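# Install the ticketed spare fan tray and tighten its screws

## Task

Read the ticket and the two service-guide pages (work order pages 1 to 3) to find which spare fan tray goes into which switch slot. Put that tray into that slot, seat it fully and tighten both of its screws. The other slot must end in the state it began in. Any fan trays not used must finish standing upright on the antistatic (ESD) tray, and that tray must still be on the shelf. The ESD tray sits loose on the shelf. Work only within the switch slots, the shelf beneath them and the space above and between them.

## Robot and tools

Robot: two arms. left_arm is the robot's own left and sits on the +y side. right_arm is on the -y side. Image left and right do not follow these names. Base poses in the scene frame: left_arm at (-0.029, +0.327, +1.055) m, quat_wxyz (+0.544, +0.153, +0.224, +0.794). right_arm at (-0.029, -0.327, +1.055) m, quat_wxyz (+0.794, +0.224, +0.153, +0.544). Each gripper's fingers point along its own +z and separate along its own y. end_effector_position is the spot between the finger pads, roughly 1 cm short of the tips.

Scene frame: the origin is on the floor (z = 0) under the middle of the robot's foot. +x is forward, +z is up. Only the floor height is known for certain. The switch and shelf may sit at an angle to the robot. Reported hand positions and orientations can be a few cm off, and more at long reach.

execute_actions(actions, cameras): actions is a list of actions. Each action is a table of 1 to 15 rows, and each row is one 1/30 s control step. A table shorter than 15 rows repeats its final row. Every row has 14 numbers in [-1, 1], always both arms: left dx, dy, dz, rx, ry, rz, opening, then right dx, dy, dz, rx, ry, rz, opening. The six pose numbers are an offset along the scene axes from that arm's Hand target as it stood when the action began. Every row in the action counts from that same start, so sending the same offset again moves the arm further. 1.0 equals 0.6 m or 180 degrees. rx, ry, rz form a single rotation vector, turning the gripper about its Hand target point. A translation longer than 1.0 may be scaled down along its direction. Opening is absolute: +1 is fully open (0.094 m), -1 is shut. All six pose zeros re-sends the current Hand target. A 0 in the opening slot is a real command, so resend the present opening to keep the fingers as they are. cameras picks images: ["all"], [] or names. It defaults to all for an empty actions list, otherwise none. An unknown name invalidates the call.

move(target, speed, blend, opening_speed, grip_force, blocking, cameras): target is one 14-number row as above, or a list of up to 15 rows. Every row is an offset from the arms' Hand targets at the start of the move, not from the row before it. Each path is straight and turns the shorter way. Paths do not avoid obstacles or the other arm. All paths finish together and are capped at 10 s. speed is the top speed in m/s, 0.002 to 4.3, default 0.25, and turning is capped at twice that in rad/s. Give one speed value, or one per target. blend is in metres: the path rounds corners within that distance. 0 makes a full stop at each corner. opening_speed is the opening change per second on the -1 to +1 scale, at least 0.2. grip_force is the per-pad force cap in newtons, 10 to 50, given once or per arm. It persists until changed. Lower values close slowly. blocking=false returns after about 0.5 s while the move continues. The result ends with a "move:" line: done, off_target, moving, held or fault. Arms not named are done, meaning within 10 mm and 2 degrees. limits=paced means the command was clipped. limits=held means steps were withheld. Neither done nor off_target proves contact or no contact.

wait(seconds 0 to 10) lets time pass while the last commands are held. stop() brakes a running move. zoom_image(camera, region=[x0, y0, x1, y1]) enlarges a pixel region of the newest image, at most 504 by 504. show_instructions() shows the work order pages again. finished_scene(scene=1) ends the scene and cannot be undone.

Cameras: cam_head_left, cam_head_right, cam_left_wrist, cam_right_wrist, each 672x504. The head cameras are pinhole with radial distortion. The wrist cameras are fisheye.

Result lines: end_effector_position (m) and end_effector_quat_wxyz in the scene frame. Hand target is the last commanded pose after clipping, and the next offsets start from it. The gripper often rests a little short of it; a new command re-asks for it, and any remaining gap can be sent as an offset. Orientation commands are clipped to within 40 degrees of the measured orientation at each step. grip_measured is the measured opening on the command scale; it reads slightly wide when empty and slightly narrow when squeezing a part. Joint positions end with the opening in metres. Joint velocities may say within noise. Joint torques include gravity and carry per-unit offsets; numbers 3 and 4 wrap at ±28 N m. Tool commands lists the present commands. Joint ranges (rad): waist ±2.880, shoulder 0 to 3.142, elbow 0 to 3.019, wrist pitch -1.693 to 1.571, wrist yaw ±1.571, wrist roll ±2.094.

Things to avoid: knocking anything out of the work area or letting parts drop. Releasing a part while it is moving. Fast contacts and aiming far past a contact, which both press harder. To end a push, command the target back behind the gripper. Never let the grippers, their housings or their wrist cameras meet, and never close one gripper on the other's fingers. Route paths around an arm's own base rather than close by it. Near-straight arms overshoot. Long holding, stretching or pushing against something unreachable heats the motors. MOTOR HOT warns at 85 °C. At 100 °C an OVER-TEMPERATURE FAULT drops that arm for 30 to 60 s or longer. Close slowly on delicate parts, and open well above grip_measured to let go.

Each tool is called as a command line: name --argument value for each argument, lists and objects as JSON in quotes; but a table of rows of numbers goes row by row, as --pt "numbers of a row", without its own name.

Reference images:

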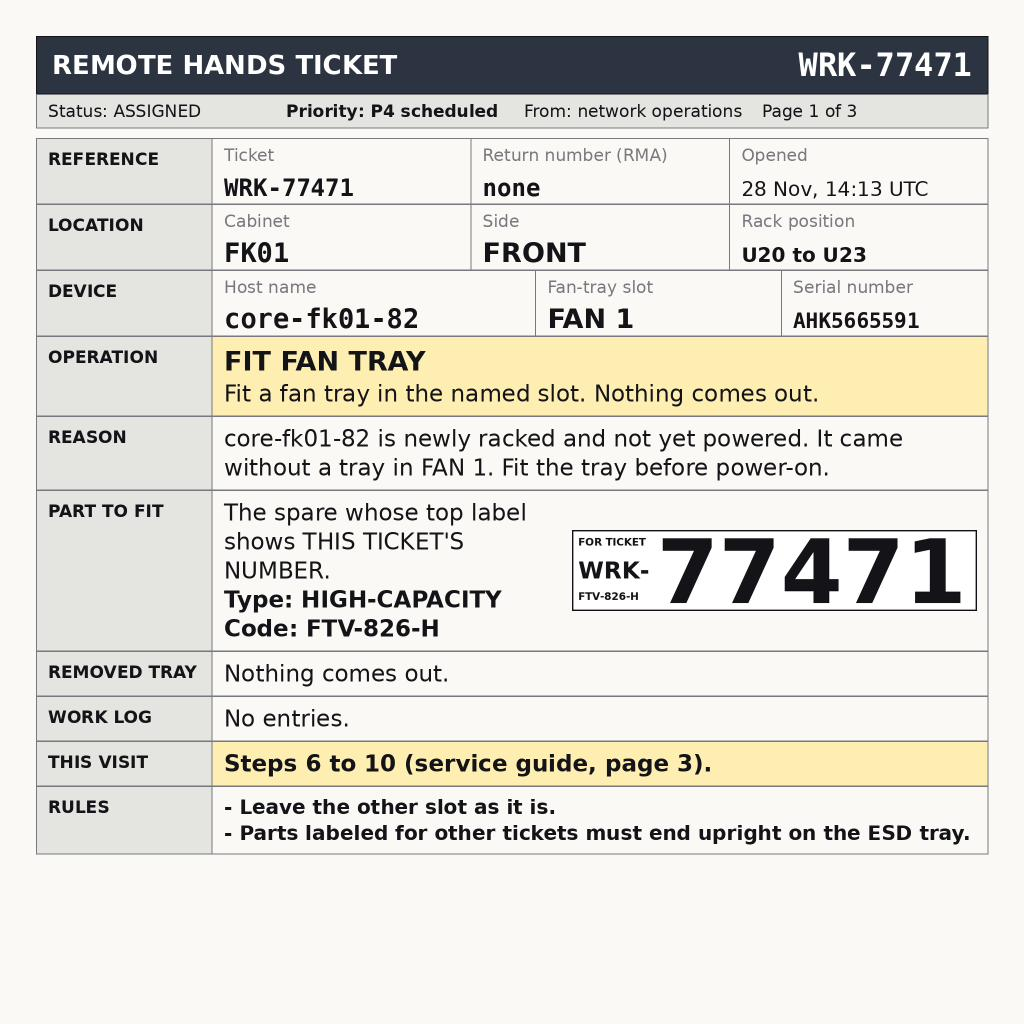

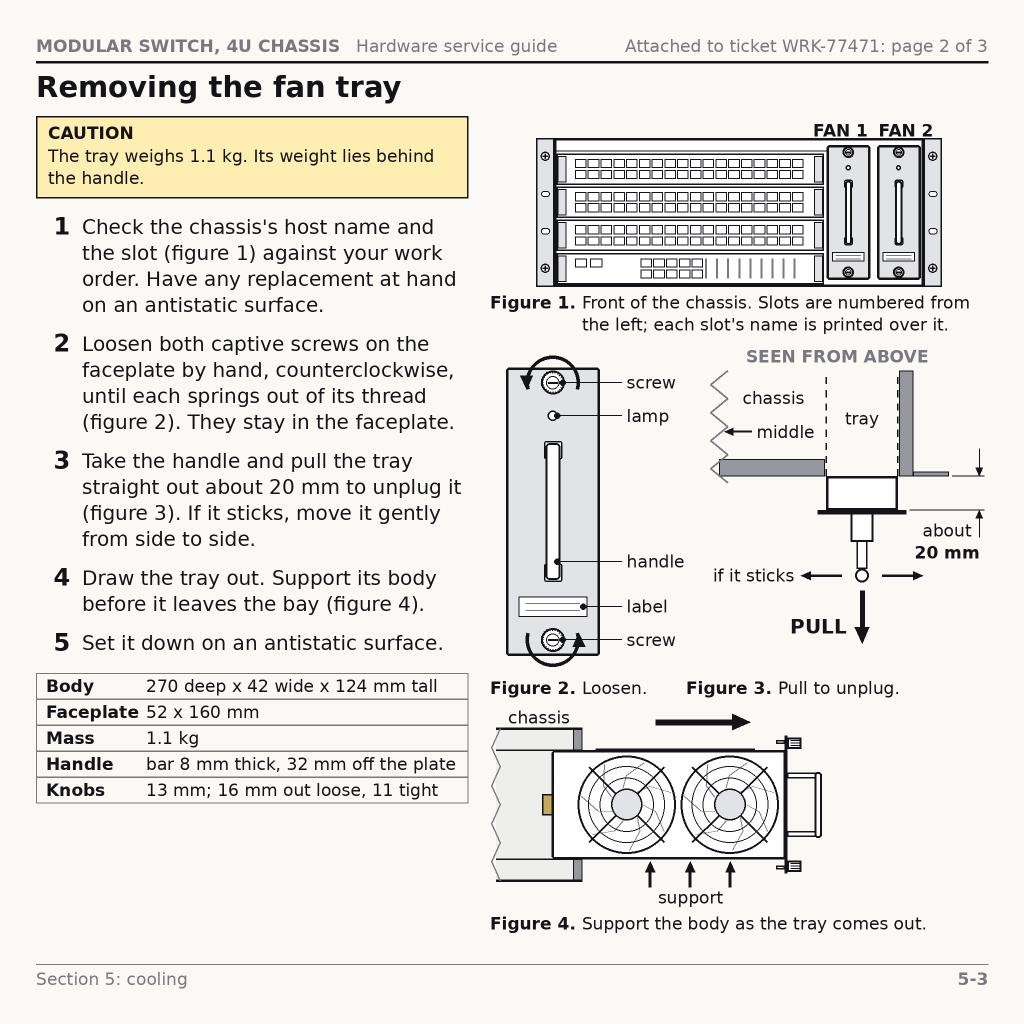

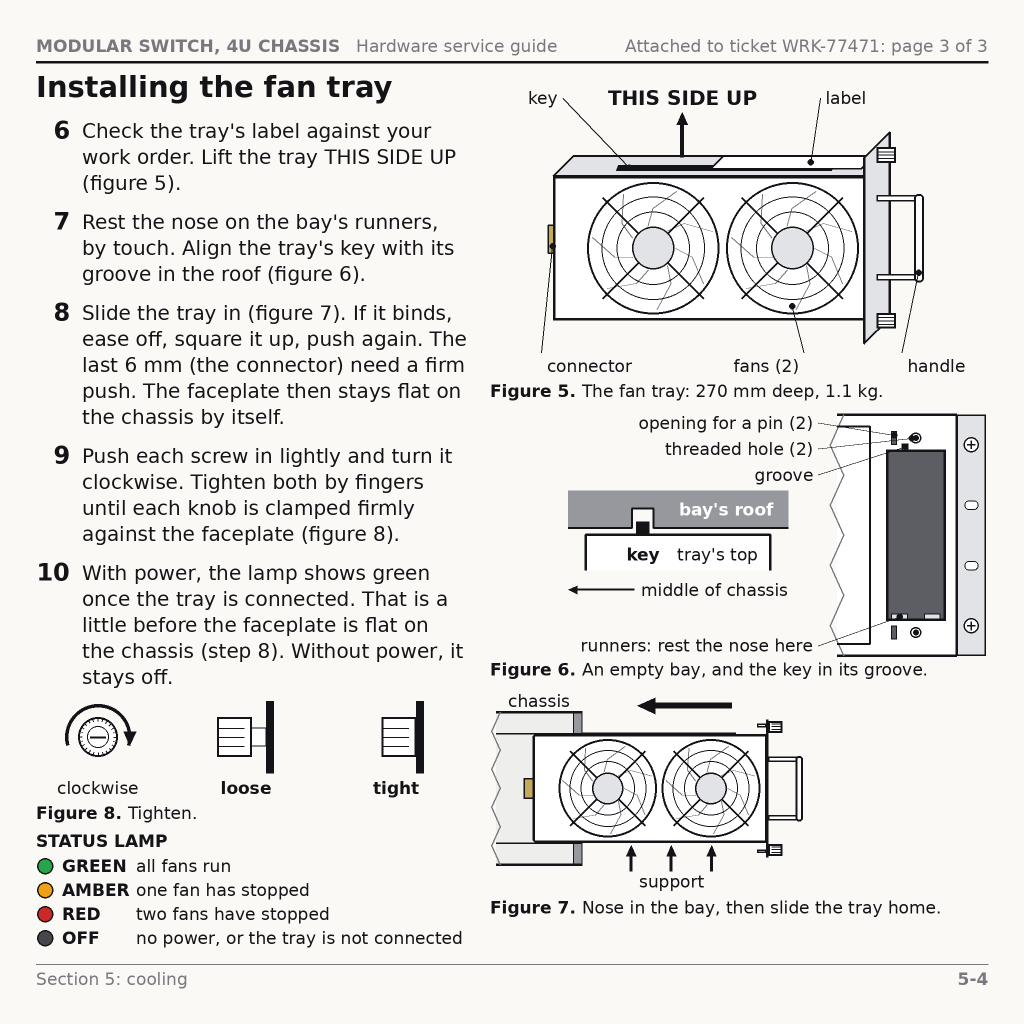

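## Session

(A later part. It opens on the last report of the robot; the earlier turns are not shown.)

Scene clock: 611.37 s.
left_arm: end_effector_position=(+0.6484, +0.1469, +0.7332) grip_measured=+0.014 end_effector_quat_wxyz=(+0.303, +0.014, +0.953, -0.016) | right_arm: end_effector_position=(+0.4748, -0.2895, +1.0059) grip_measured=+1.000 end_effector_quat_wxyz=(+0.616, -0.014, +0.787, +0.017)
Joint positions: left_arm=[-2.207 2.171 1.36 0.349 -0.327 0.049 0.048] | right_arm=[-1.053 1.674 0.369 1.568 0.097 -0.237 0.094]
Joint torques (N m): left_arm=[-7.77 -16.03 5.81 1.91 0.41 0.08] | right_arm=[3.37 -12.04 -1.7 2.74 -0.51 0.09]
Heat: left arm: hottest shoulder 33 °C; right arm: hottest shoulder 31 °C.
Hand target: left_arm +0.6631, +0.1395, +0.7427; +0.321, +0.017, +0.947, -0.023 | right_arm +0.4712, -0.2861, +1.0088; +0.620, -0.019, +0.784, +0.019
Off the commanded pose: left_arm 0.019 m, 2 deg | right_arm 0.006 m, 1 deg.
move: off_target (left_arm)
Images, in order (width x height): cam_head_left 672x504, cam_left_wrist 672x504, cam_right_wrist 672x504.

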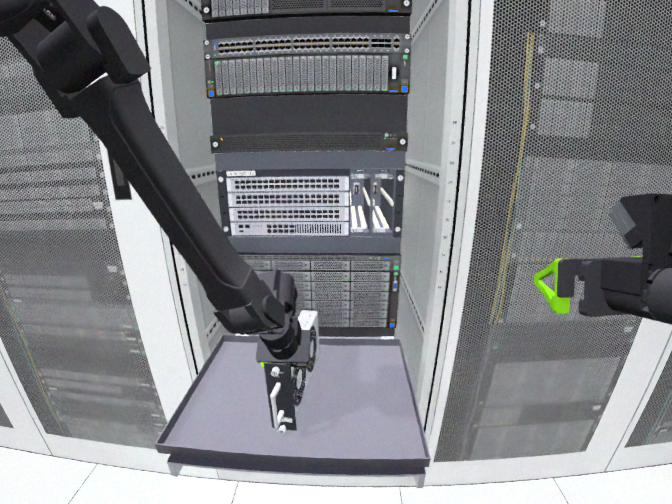

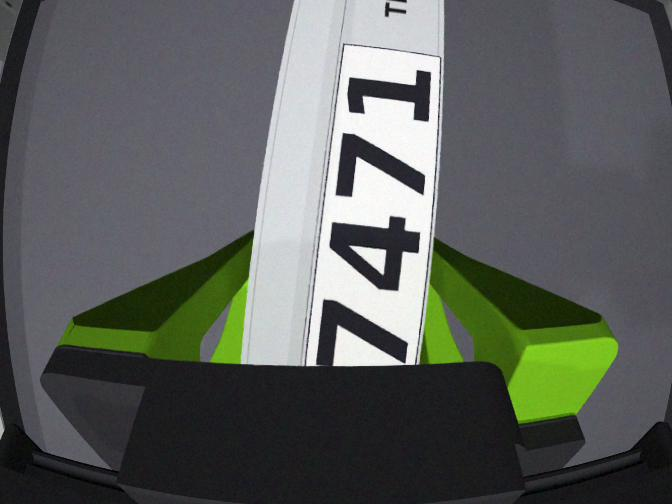

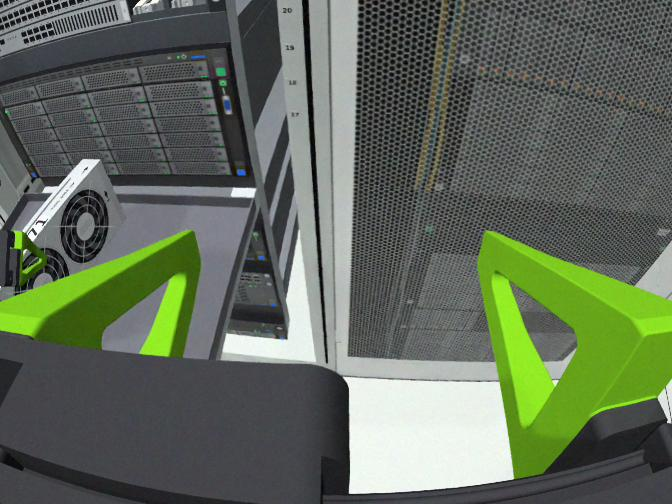

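move --pt "0 0 0 0 0 0 1 0 0 0 0 0 0 1" --pt "0.0 0.0 0.03 0 0 -0.03 1 0 0 0 0 0 0 1" --cameras '["cam_left_wrist","cam_head_left"]' --speed 0.1 --opening_speed 0.8

zoom_image --camera "cam_head_left" --region '[220, 280, 360, 440]'

Scene clock: 635.50 s.
left_arm: end_effector_position=(+0.6570, +0.1368, +0.7489) grip_measured=+0.998 end_effector_quat_wxyz=(+0.315, +0.059, +0.946, -0.038) | right_arm: end_effector_position=(+0.4748, -0.2895, +1.0059) grip_measured=+1.000 end_effector_quat_wxyz=(+0.616, -0.014, +0.787, +0.017)
Joint positions: left_arm=[-2.208 2.145 1.355 0.349 -0.258 0.127 0.094] | right_arm=[-1.053 1.674 0.369 1.568 0.097 -0.237 0.094]
Joint torques (N m): left_arm=[-7 -17.85 3.73 0.9 0.21 0.02] | right_arm=[3.49 -11.93 -1.72 2.73 -0.5 0.08]
Heat: left arm: hottest shoulder 33 °C; right arm: hottest shoulder 31 °C.
Hand target: left_arm +0.6630, +0.1395, +0.7607; +0.320, +0.061, +0.945, -0.038 | right_arm +0.4712, -0.2861, +1.0088; +0.620, -0.019, +0.784, +0.019
Off the commanded pose: left_arm 0.014 m, 1 deg | right_arm 0.006 m, 1 deg.
move: off_target (left_arm)
Images, in order (width x height): cam_head_left 672x504, cam_left_wrist 672x504.

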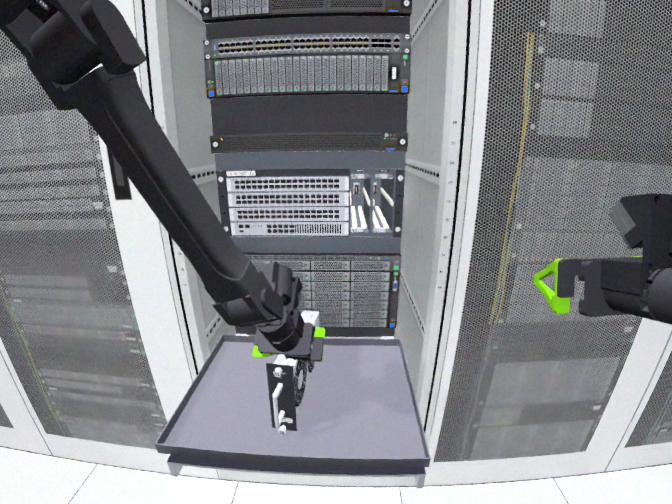

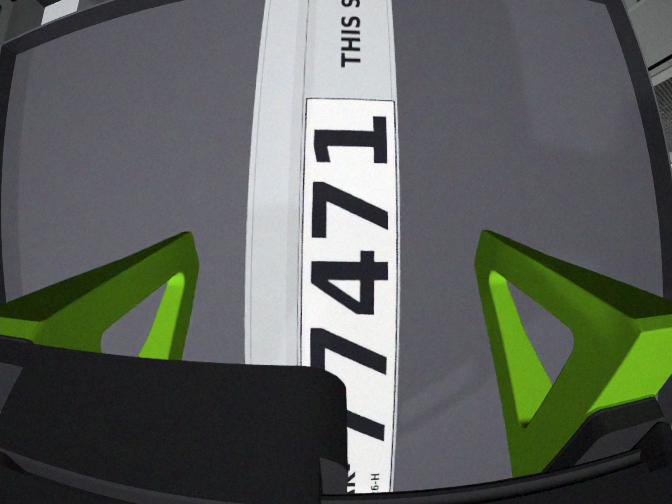

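Scaled by 3.150 from the camera's 672x504 image, which has a finer 960x720 frame.

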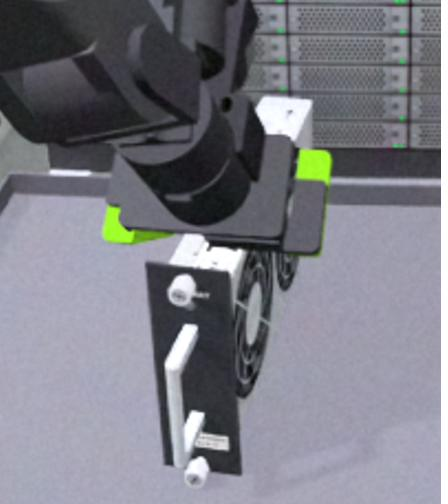

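move --pt "0.01 0.008 -0.03 0 0 0 1 0 0 0 0 0 0 1" --pt "0.01 0.008 -0.03 0 0 0 -0.35 0 0 0 0 0 0 1" --cameras '["cam_left_wrist","cam_head_left"]' --speed 0.1 --opening_speed 0.8

zoom_image --camera "cam_head_left" --region '[220, 280, 360, 440]'

Scene clock: 649.80 s.
left_arm: end_effector_position=(+0.6524, +0.1419, +0.7371) grip_measured=-0.115 end_effector_quat_wxyz=(+0.309, +0.067, +0.948, -0.038) | right_arm: end_effector_position=(+0.4748, -0.2895, +1.0059) grip_measured=+1.000 end_effector_quat_wxyz=(+0.616, -0.014, +0.787, +0.017)
Joint positions: left_arm=[-2.195 2.162 1.358 0.349 -0.242 0.144 0.042] | right_arm=[-1.053 1.674 0.369 1.568 0.097 -0.237 0.094]
Joint torques (N m): left_arm=[-6.53 -16.03 6.74 1.06 0.23 -0.03] | right_arm=[3.49 -11.93 -1.73 2.74 -0.5 0.09]
Heat: left arm: hottest shoulder 32 °C; right arm: hottest shoulder 30 °C.
Hand target: left_arm +0.6690, +0.1443, +0.7428; +0.320, +0.061, +0.945, -0.038 | right_arm +0.4712, -0.2861, +1.0088; +0.620, -0.019, +0.784, +0.019
Off the commanded pose: left_arm 0.018 m, 1 deg | right_arm 0.006 m, 1 deg.
move: off_target (left_arm); target 2's new opening was sent with left_arm's hand 0.018 m and 1 deg from that target
Images, in order (width x height): cam_head_left 672x504, cam_left_wrist 672x504.

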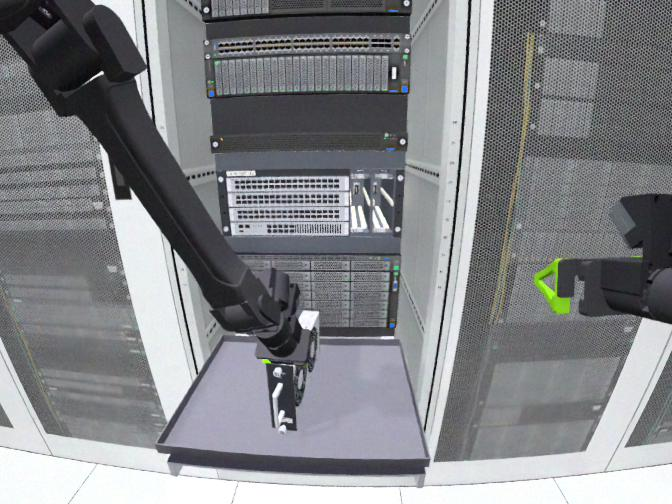

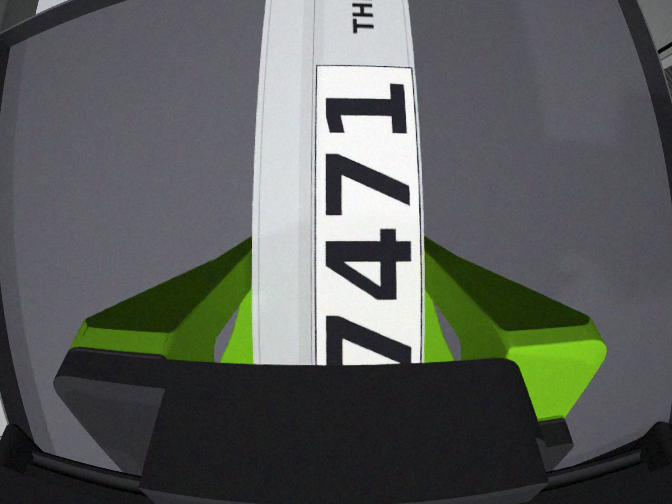

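Scaled by 3.150 from the camera's 672x504 image, which has a finer 960x720 frame.

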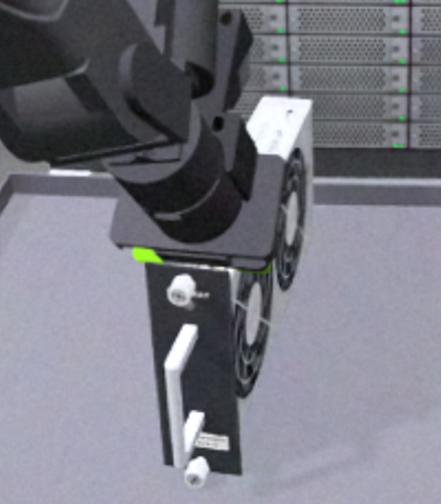

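move --target '[0.0,0,0.18,0,0,0,-0.35,0,0,0,0,0,0,1]' --cameras '["all"]' --speed 0.12

zoom_image --camera "cam_head_left" --region '[220, 240, 360, 400]'

zoom_image --camera "cam_right_wrist" --region '[0, 100, 200, 300]'

Scene clock: 658.40 s.
left_arm: end_effector_position=(+0.6175, +0.1677, +0.7725) grip_measured=-0.116 end_effector_quat_wxyz=(+0.251, +0.070, +0.965, -0.019) | right_arm: end_effector_position=(+0.4748, -0.2895, +1.0059) grip_measured=+1.000 end_effector_quat_wxyz=(+0.616, -0.014, +0.787, +0.017)
Joint positions: left_arm=[-2.195 2.016 1.237 0.201 -0.286 0.124 0.042] | right_arm=[-1.053 1.674 0.369 1.568 0.097 -0.237 0.094]
Joint torques (N m): left_arm=[-10.7 -22.83 5.83 1.88 0.08 -0.1] | right_arm=[3.49 -11.99 -1.72 2.74 -0.5 0.09]
Heat: left arm: hottest shoulder 32 °C; right arm: hottest shoulder 30 °C.
Hand target: left_arm +0.6692, +0.1444, +0.8509; +0.320, +0.061, +0.945, -0.038 | right_arm +0.4712, -0.2861, +1.0088; +0.620, -0.019, +0.784, +0.019
Off the commanded pose: left_arm 0.097 m, 9 deg | right_arm 0.006 m, 1 deg.
move: off_target (left_arm)

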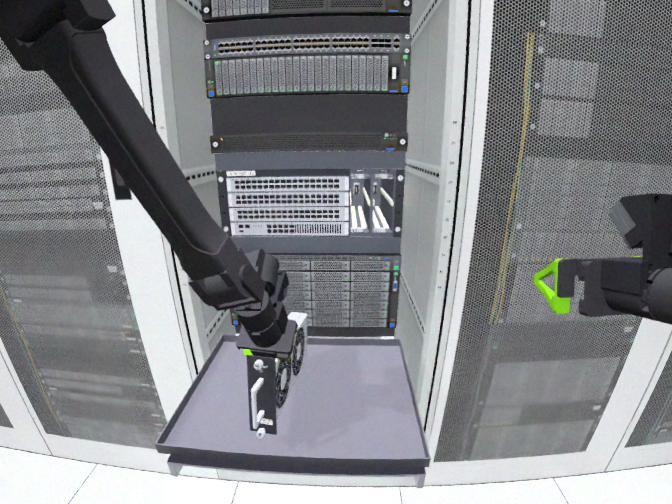

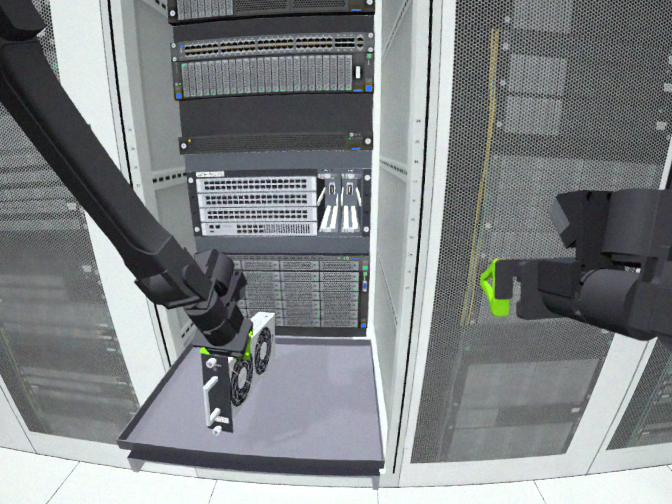

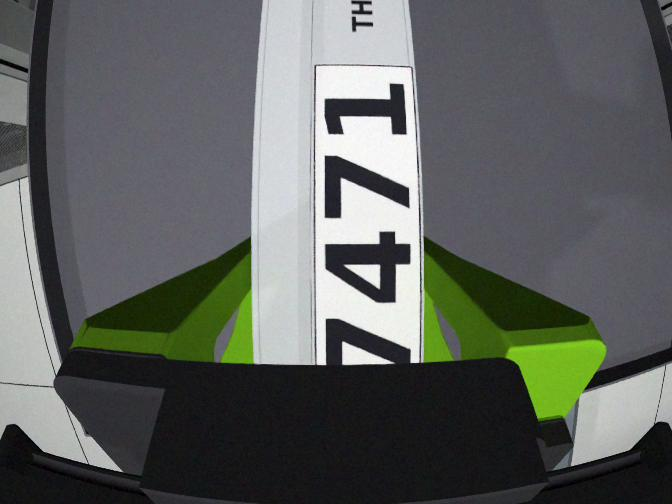

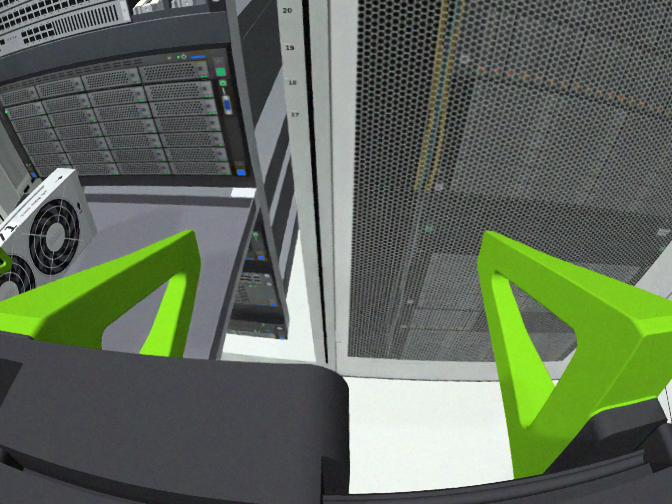

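Scaled by 3.150 from the camera's 672x504 image, which has a finer 960x720 frame.

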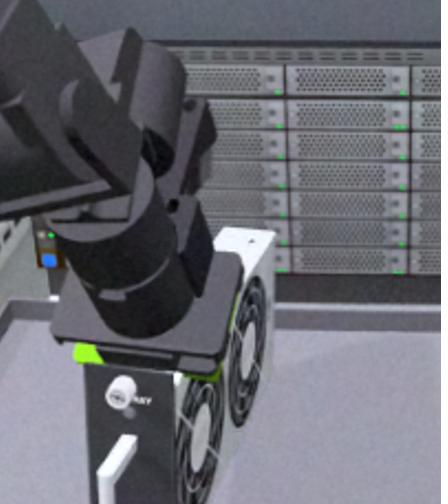

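Scaled by 2.520 from the camera's 672x504 image, which has a finer 960x720 frame.

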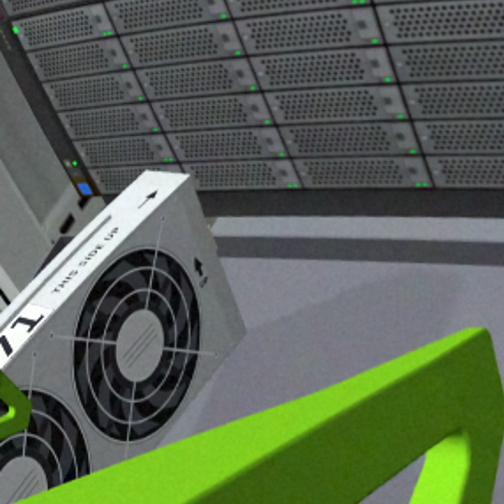

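move --pt "0 -0.02 0.2 -0.009 -0.058 0.01 -0.35 0 0 0.3 0 0 0.15 1" --pt "0 -0.19 0.45 -0.009 -0.058 0.033 -0.35 0 0 0.32 0 0 0.17 1" --cameras '["all"]' --speed 0.2 --blend 0.03

Scene clock: 689.00 s.
left_arm: end_effector_position=(+0.6076, +0.0492, +1.0172) grip_measured=-0.116 end_effector_quat_wxyz=(+0.327, +0.061, +0.943, +0.013) | right_arm: end_effector_position=(+0.4521, -0.2753, +1.1761) grip_measured=+1.000 end_effector_quat_wxyz=(+0.572, -0.223, +0.764, +0.199)
Joint positions: left_arm=[-2.574 1.666 1.189 -0.023 -0.679 -0.008 0.042] | right_arm=[-1.183 0.706 0.404 0.36 -0.547 -0.371 0.094]
Joint torques (N m): left_arm=[-11.81 -19.9 16.36 2.09 -0.25 -0.1] | right_arm=[-0.38 -8.47 9.88 1.37 -0.67 0.07]
Heat: left arm: hottest shoulder 35 °C; right arm: hottest shoulder 30 °C.
Hand target: left_arm +0.6692, +0.0304, +1.1206; +0.407, +0.011, +0.913, -0.029 | right_arm +0.4713, -0.2862, +1.2007; +0.593, -0.225, +0.752, +0.182
Off the commanded pose: left_arm 0.122 m, 12 deg | right_arm 0.033 m, 3 deg.
move: off_target (left_arm, right_arm)

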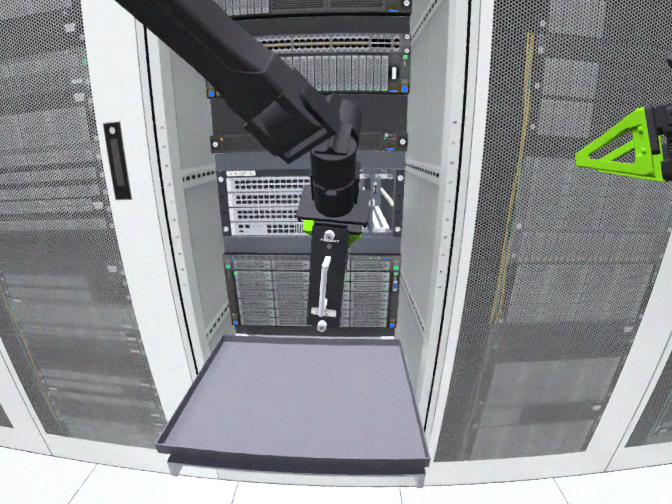

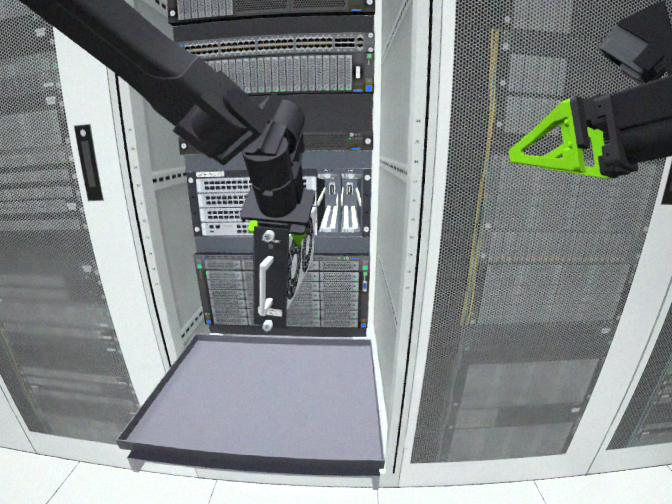

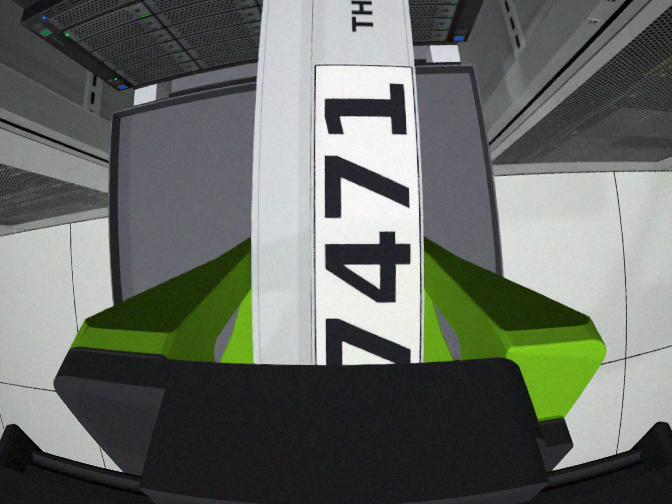

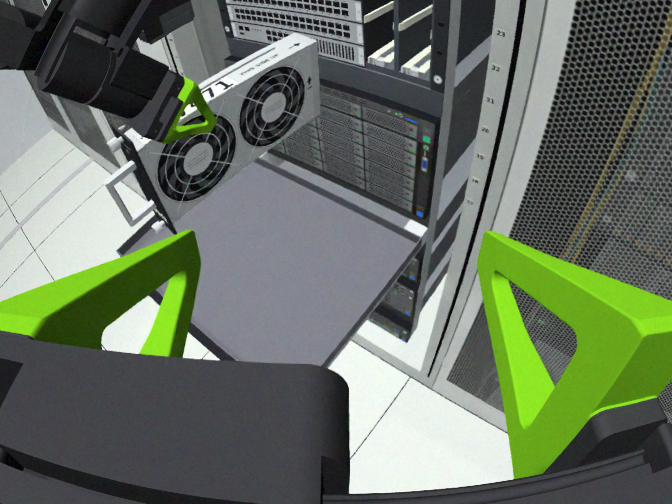

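move --target '[0.09,-0.085,0.07,-0.032,-0.005,0.035,-0.35,-0.02,0,0.02,0.047,-0.068,0,1]' --cameras '["all"]' --speed 0.15

Scene clock: 709.10 s.
left_arm: end_effector_position=(+0.6633, +0.0015, +1.0415) grip_measured=-0.117 end_effector_quat_wxyz=(+0.336, -0.007, +0.942, +0.002) | right_arm: end_effector_position=(+0.4608, -0.2824, +1.2189) grip_measured=+1.000 end_effector_quat_wxyz=(+0.686, -0.203, +0.665, +0.214)
Joint positions: left_arm=[-2.614 1.787 1.452 -0.161 -0.742 -0.156 0.041] | right_arm=[-1.226 0.819 0.355 0.889 -0.665 -0.194 0.094]
Joint torques (N m): left_arm=[-14.27 -21.71 18.26 2.14 -0.35 -0.1] | right_arm=[-0.26 -7 4.18 2.67 -0.48 0.25]
Heat: left arm: hottest shoulder 35 °C; right arm: hottest shoulder 30 °C.
Hand target: left_arm +0.7231, -0.0206, +1.1627; +0.415, -0.059, +0.907, -0.052 | right_arm +0.4593, -0.2862, +1.2126; +0.684, -0.199, +0.669, +0.212
Off the commanded pose: left_arm 0.137 m, 13 deg | right_arm 0.007 m, 1 deg.
move: off_target (left_arm)

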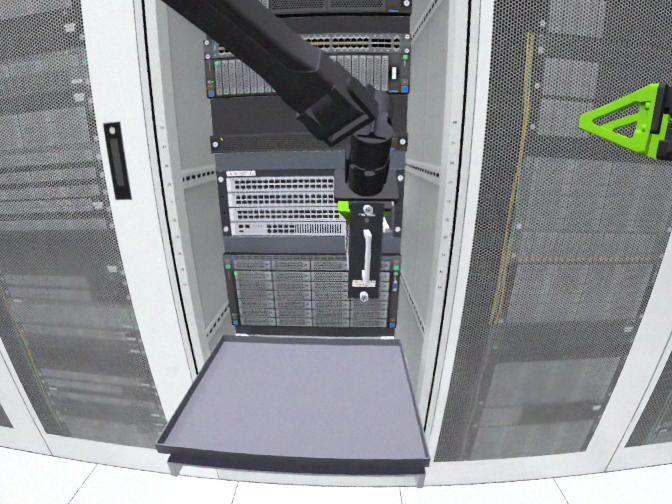

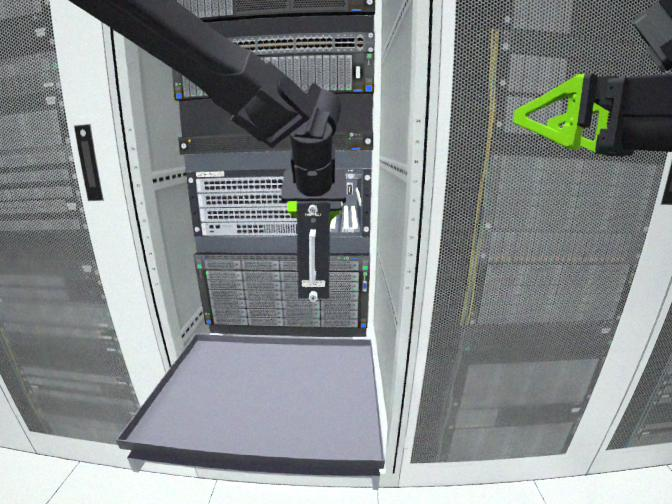

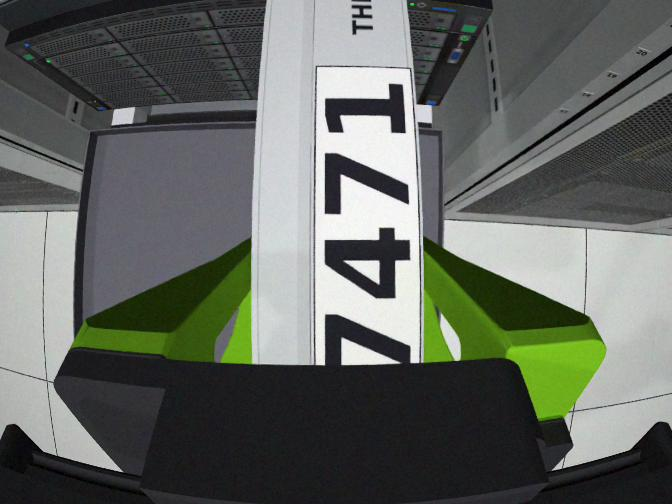

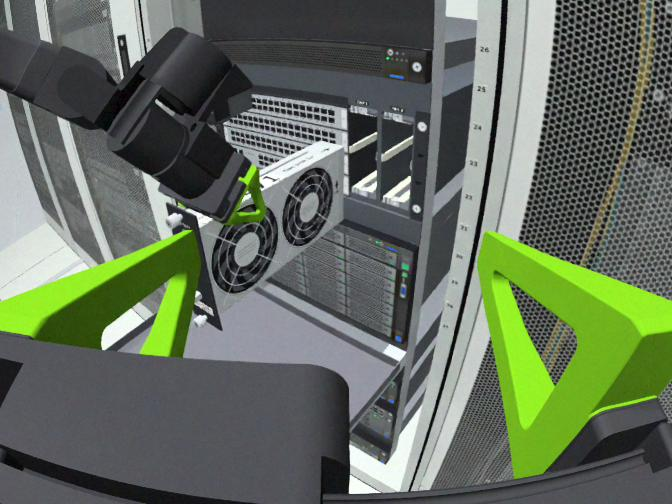

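zoom_image --camera "cam_right_wrist" --region '[240, 80, 440, 280]'

Scaled by 2.520 from the camera's 672x504 image, which has a finer 960x720 frame.

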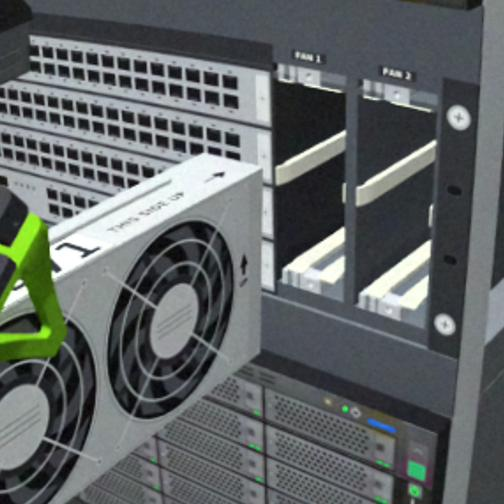

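move --target '[0.01,-0.023,0.065,-0.009,0,-0.015,-0.35,0,0,0,0,0,0,1]' --cameras '["all"]' --speed 0.1

zoom_image --camera "cam_right_wrist" --region '[240, 80, 440, 280]'

Scene clock: 780.17 s.
left_arm: end_effector_position=(+0.6695, -0.0142, +1.0635) grip_measured=-0.117 end_effector_quat_wxyz=(+0.328, +0.010, +0.945, -0.014) | right_arm: end_effector_position=(+0.4608, -0.2824, +1.2190) grip_measured=+1.000 end_effector_quat_wxyz=(+0.686, -0.203, +0.665, +0.214)
Joint positions: left_arm=[-2.635 1.784 1.515 -0.25 -0.717 -0.159 0.041] | right_arm=[-1.226 0.819 0.355 0.889 -0.665 -0.193 0.094]
Joint torques (N m): left_arm=[-15.03 -23.06 19.04 2 -0.23 -0.08] | right_arm=[-0.32 -6.95 4.18 2.65 -0.5 0.22]
Heat: left arm: hottest elbow 39 °C; right arm: hottest shoulder 29 °C.
Hand target: left_arm +0.7292, -0.0343, +1.2018; +0.413, -0.044, +0.907, -0.075 | right_arm +0.4592, -0.2862, +1.2127; +0.684, -0.199, +0.669, +0.212
Off the commanded pose: left_arm 0.152 m, 14 deg | right_arm 0.008 m, 1 deg.
move: off_target (left_arm)

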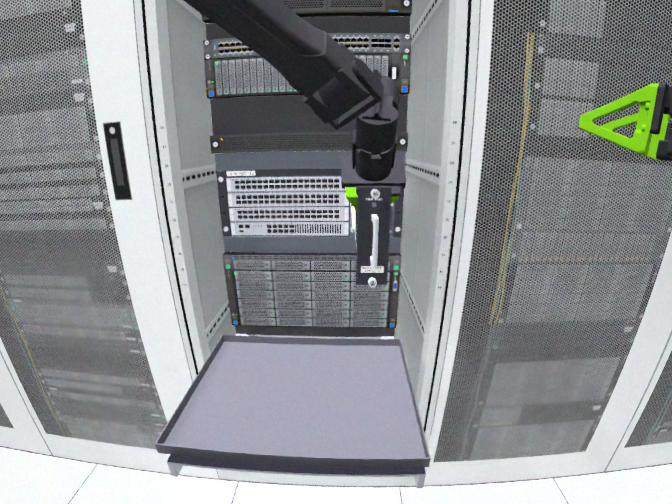

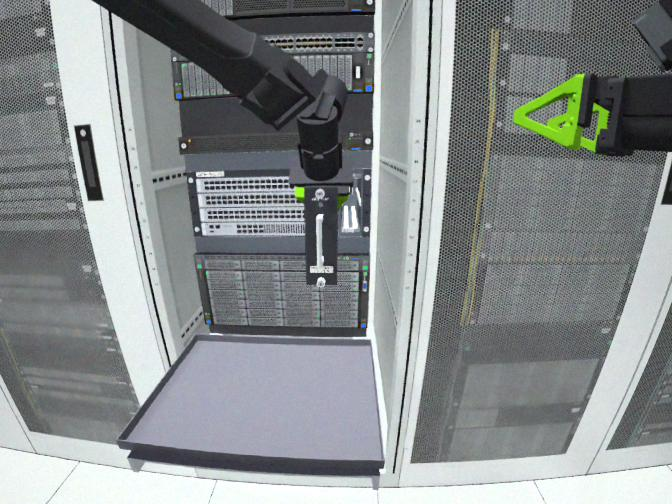

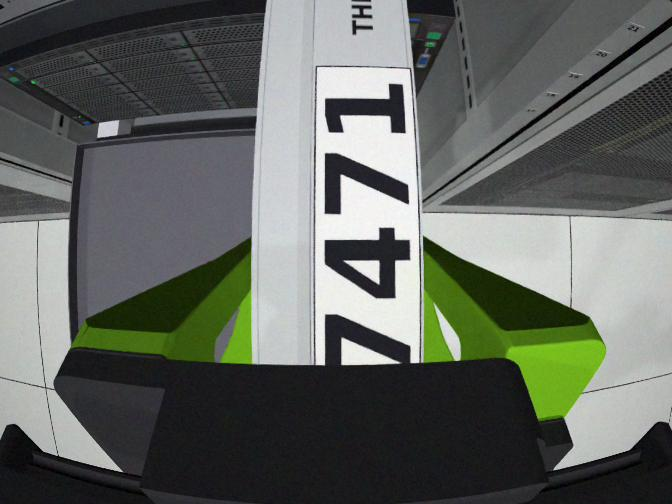

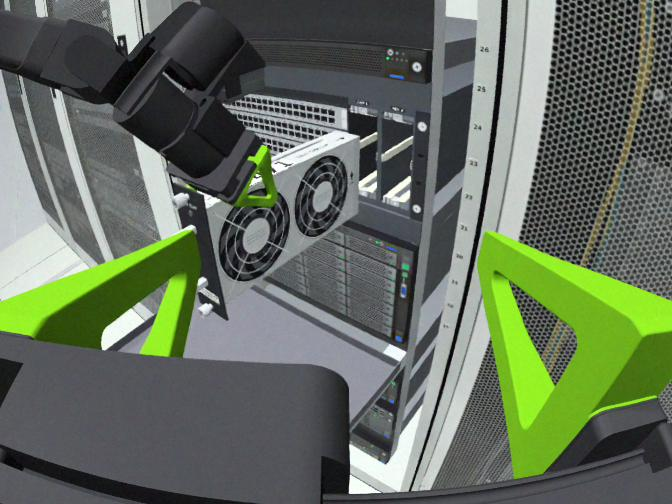

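Scaled by 2.520 from the camera's 672x504 image, which has a finer 960x720 frame.

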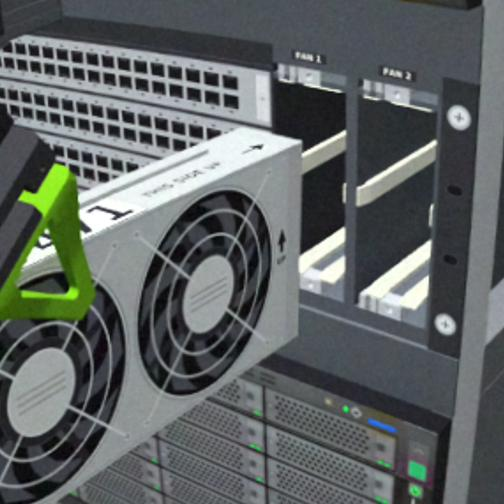

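zoom_image --camera "cam_right_wrist" --region '[330, 90, 440, 230]'

zoom_image --camera "cam_right_wrist" --region '[180, 100, 380, 330]'

zoom_image --camera "cam_head_left" --region '[320, 150, 430, 300]'

zoom_image --camera "cam_head_right" --region '[270, 150, 380, 300]'

Scaled by 3.600 from the camera's 672x504 image, which has a finer 960x720 frame.

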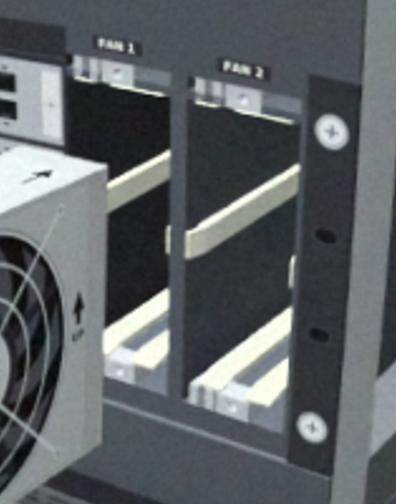

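Scaled by 2.191 from the camera's 672x504 image, which has a finer 960x720 frame.

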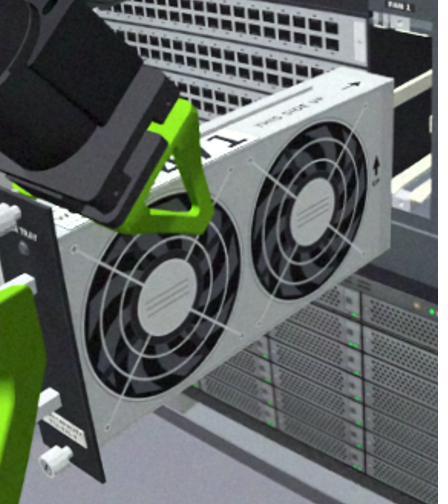

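Scaled by 3.360 from the camera's 672x504 image, which has a finer 960x720 frame.

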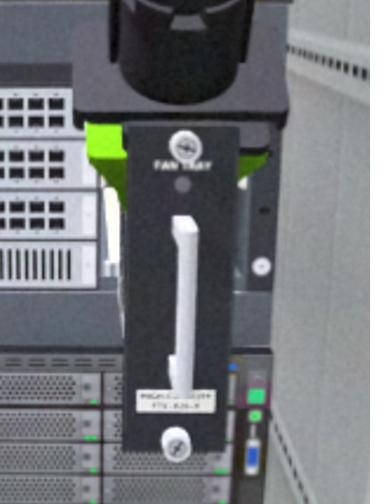

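Scaled by 3.360 from the camera's 672x504 image, which has a finer 960x720 frame.

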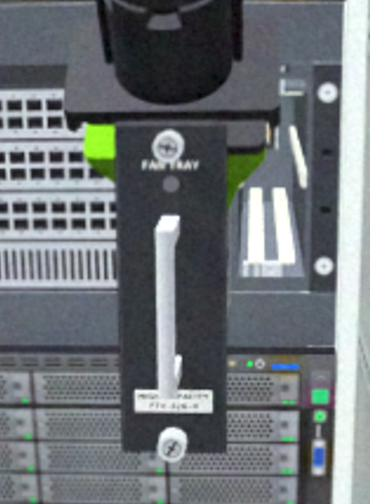

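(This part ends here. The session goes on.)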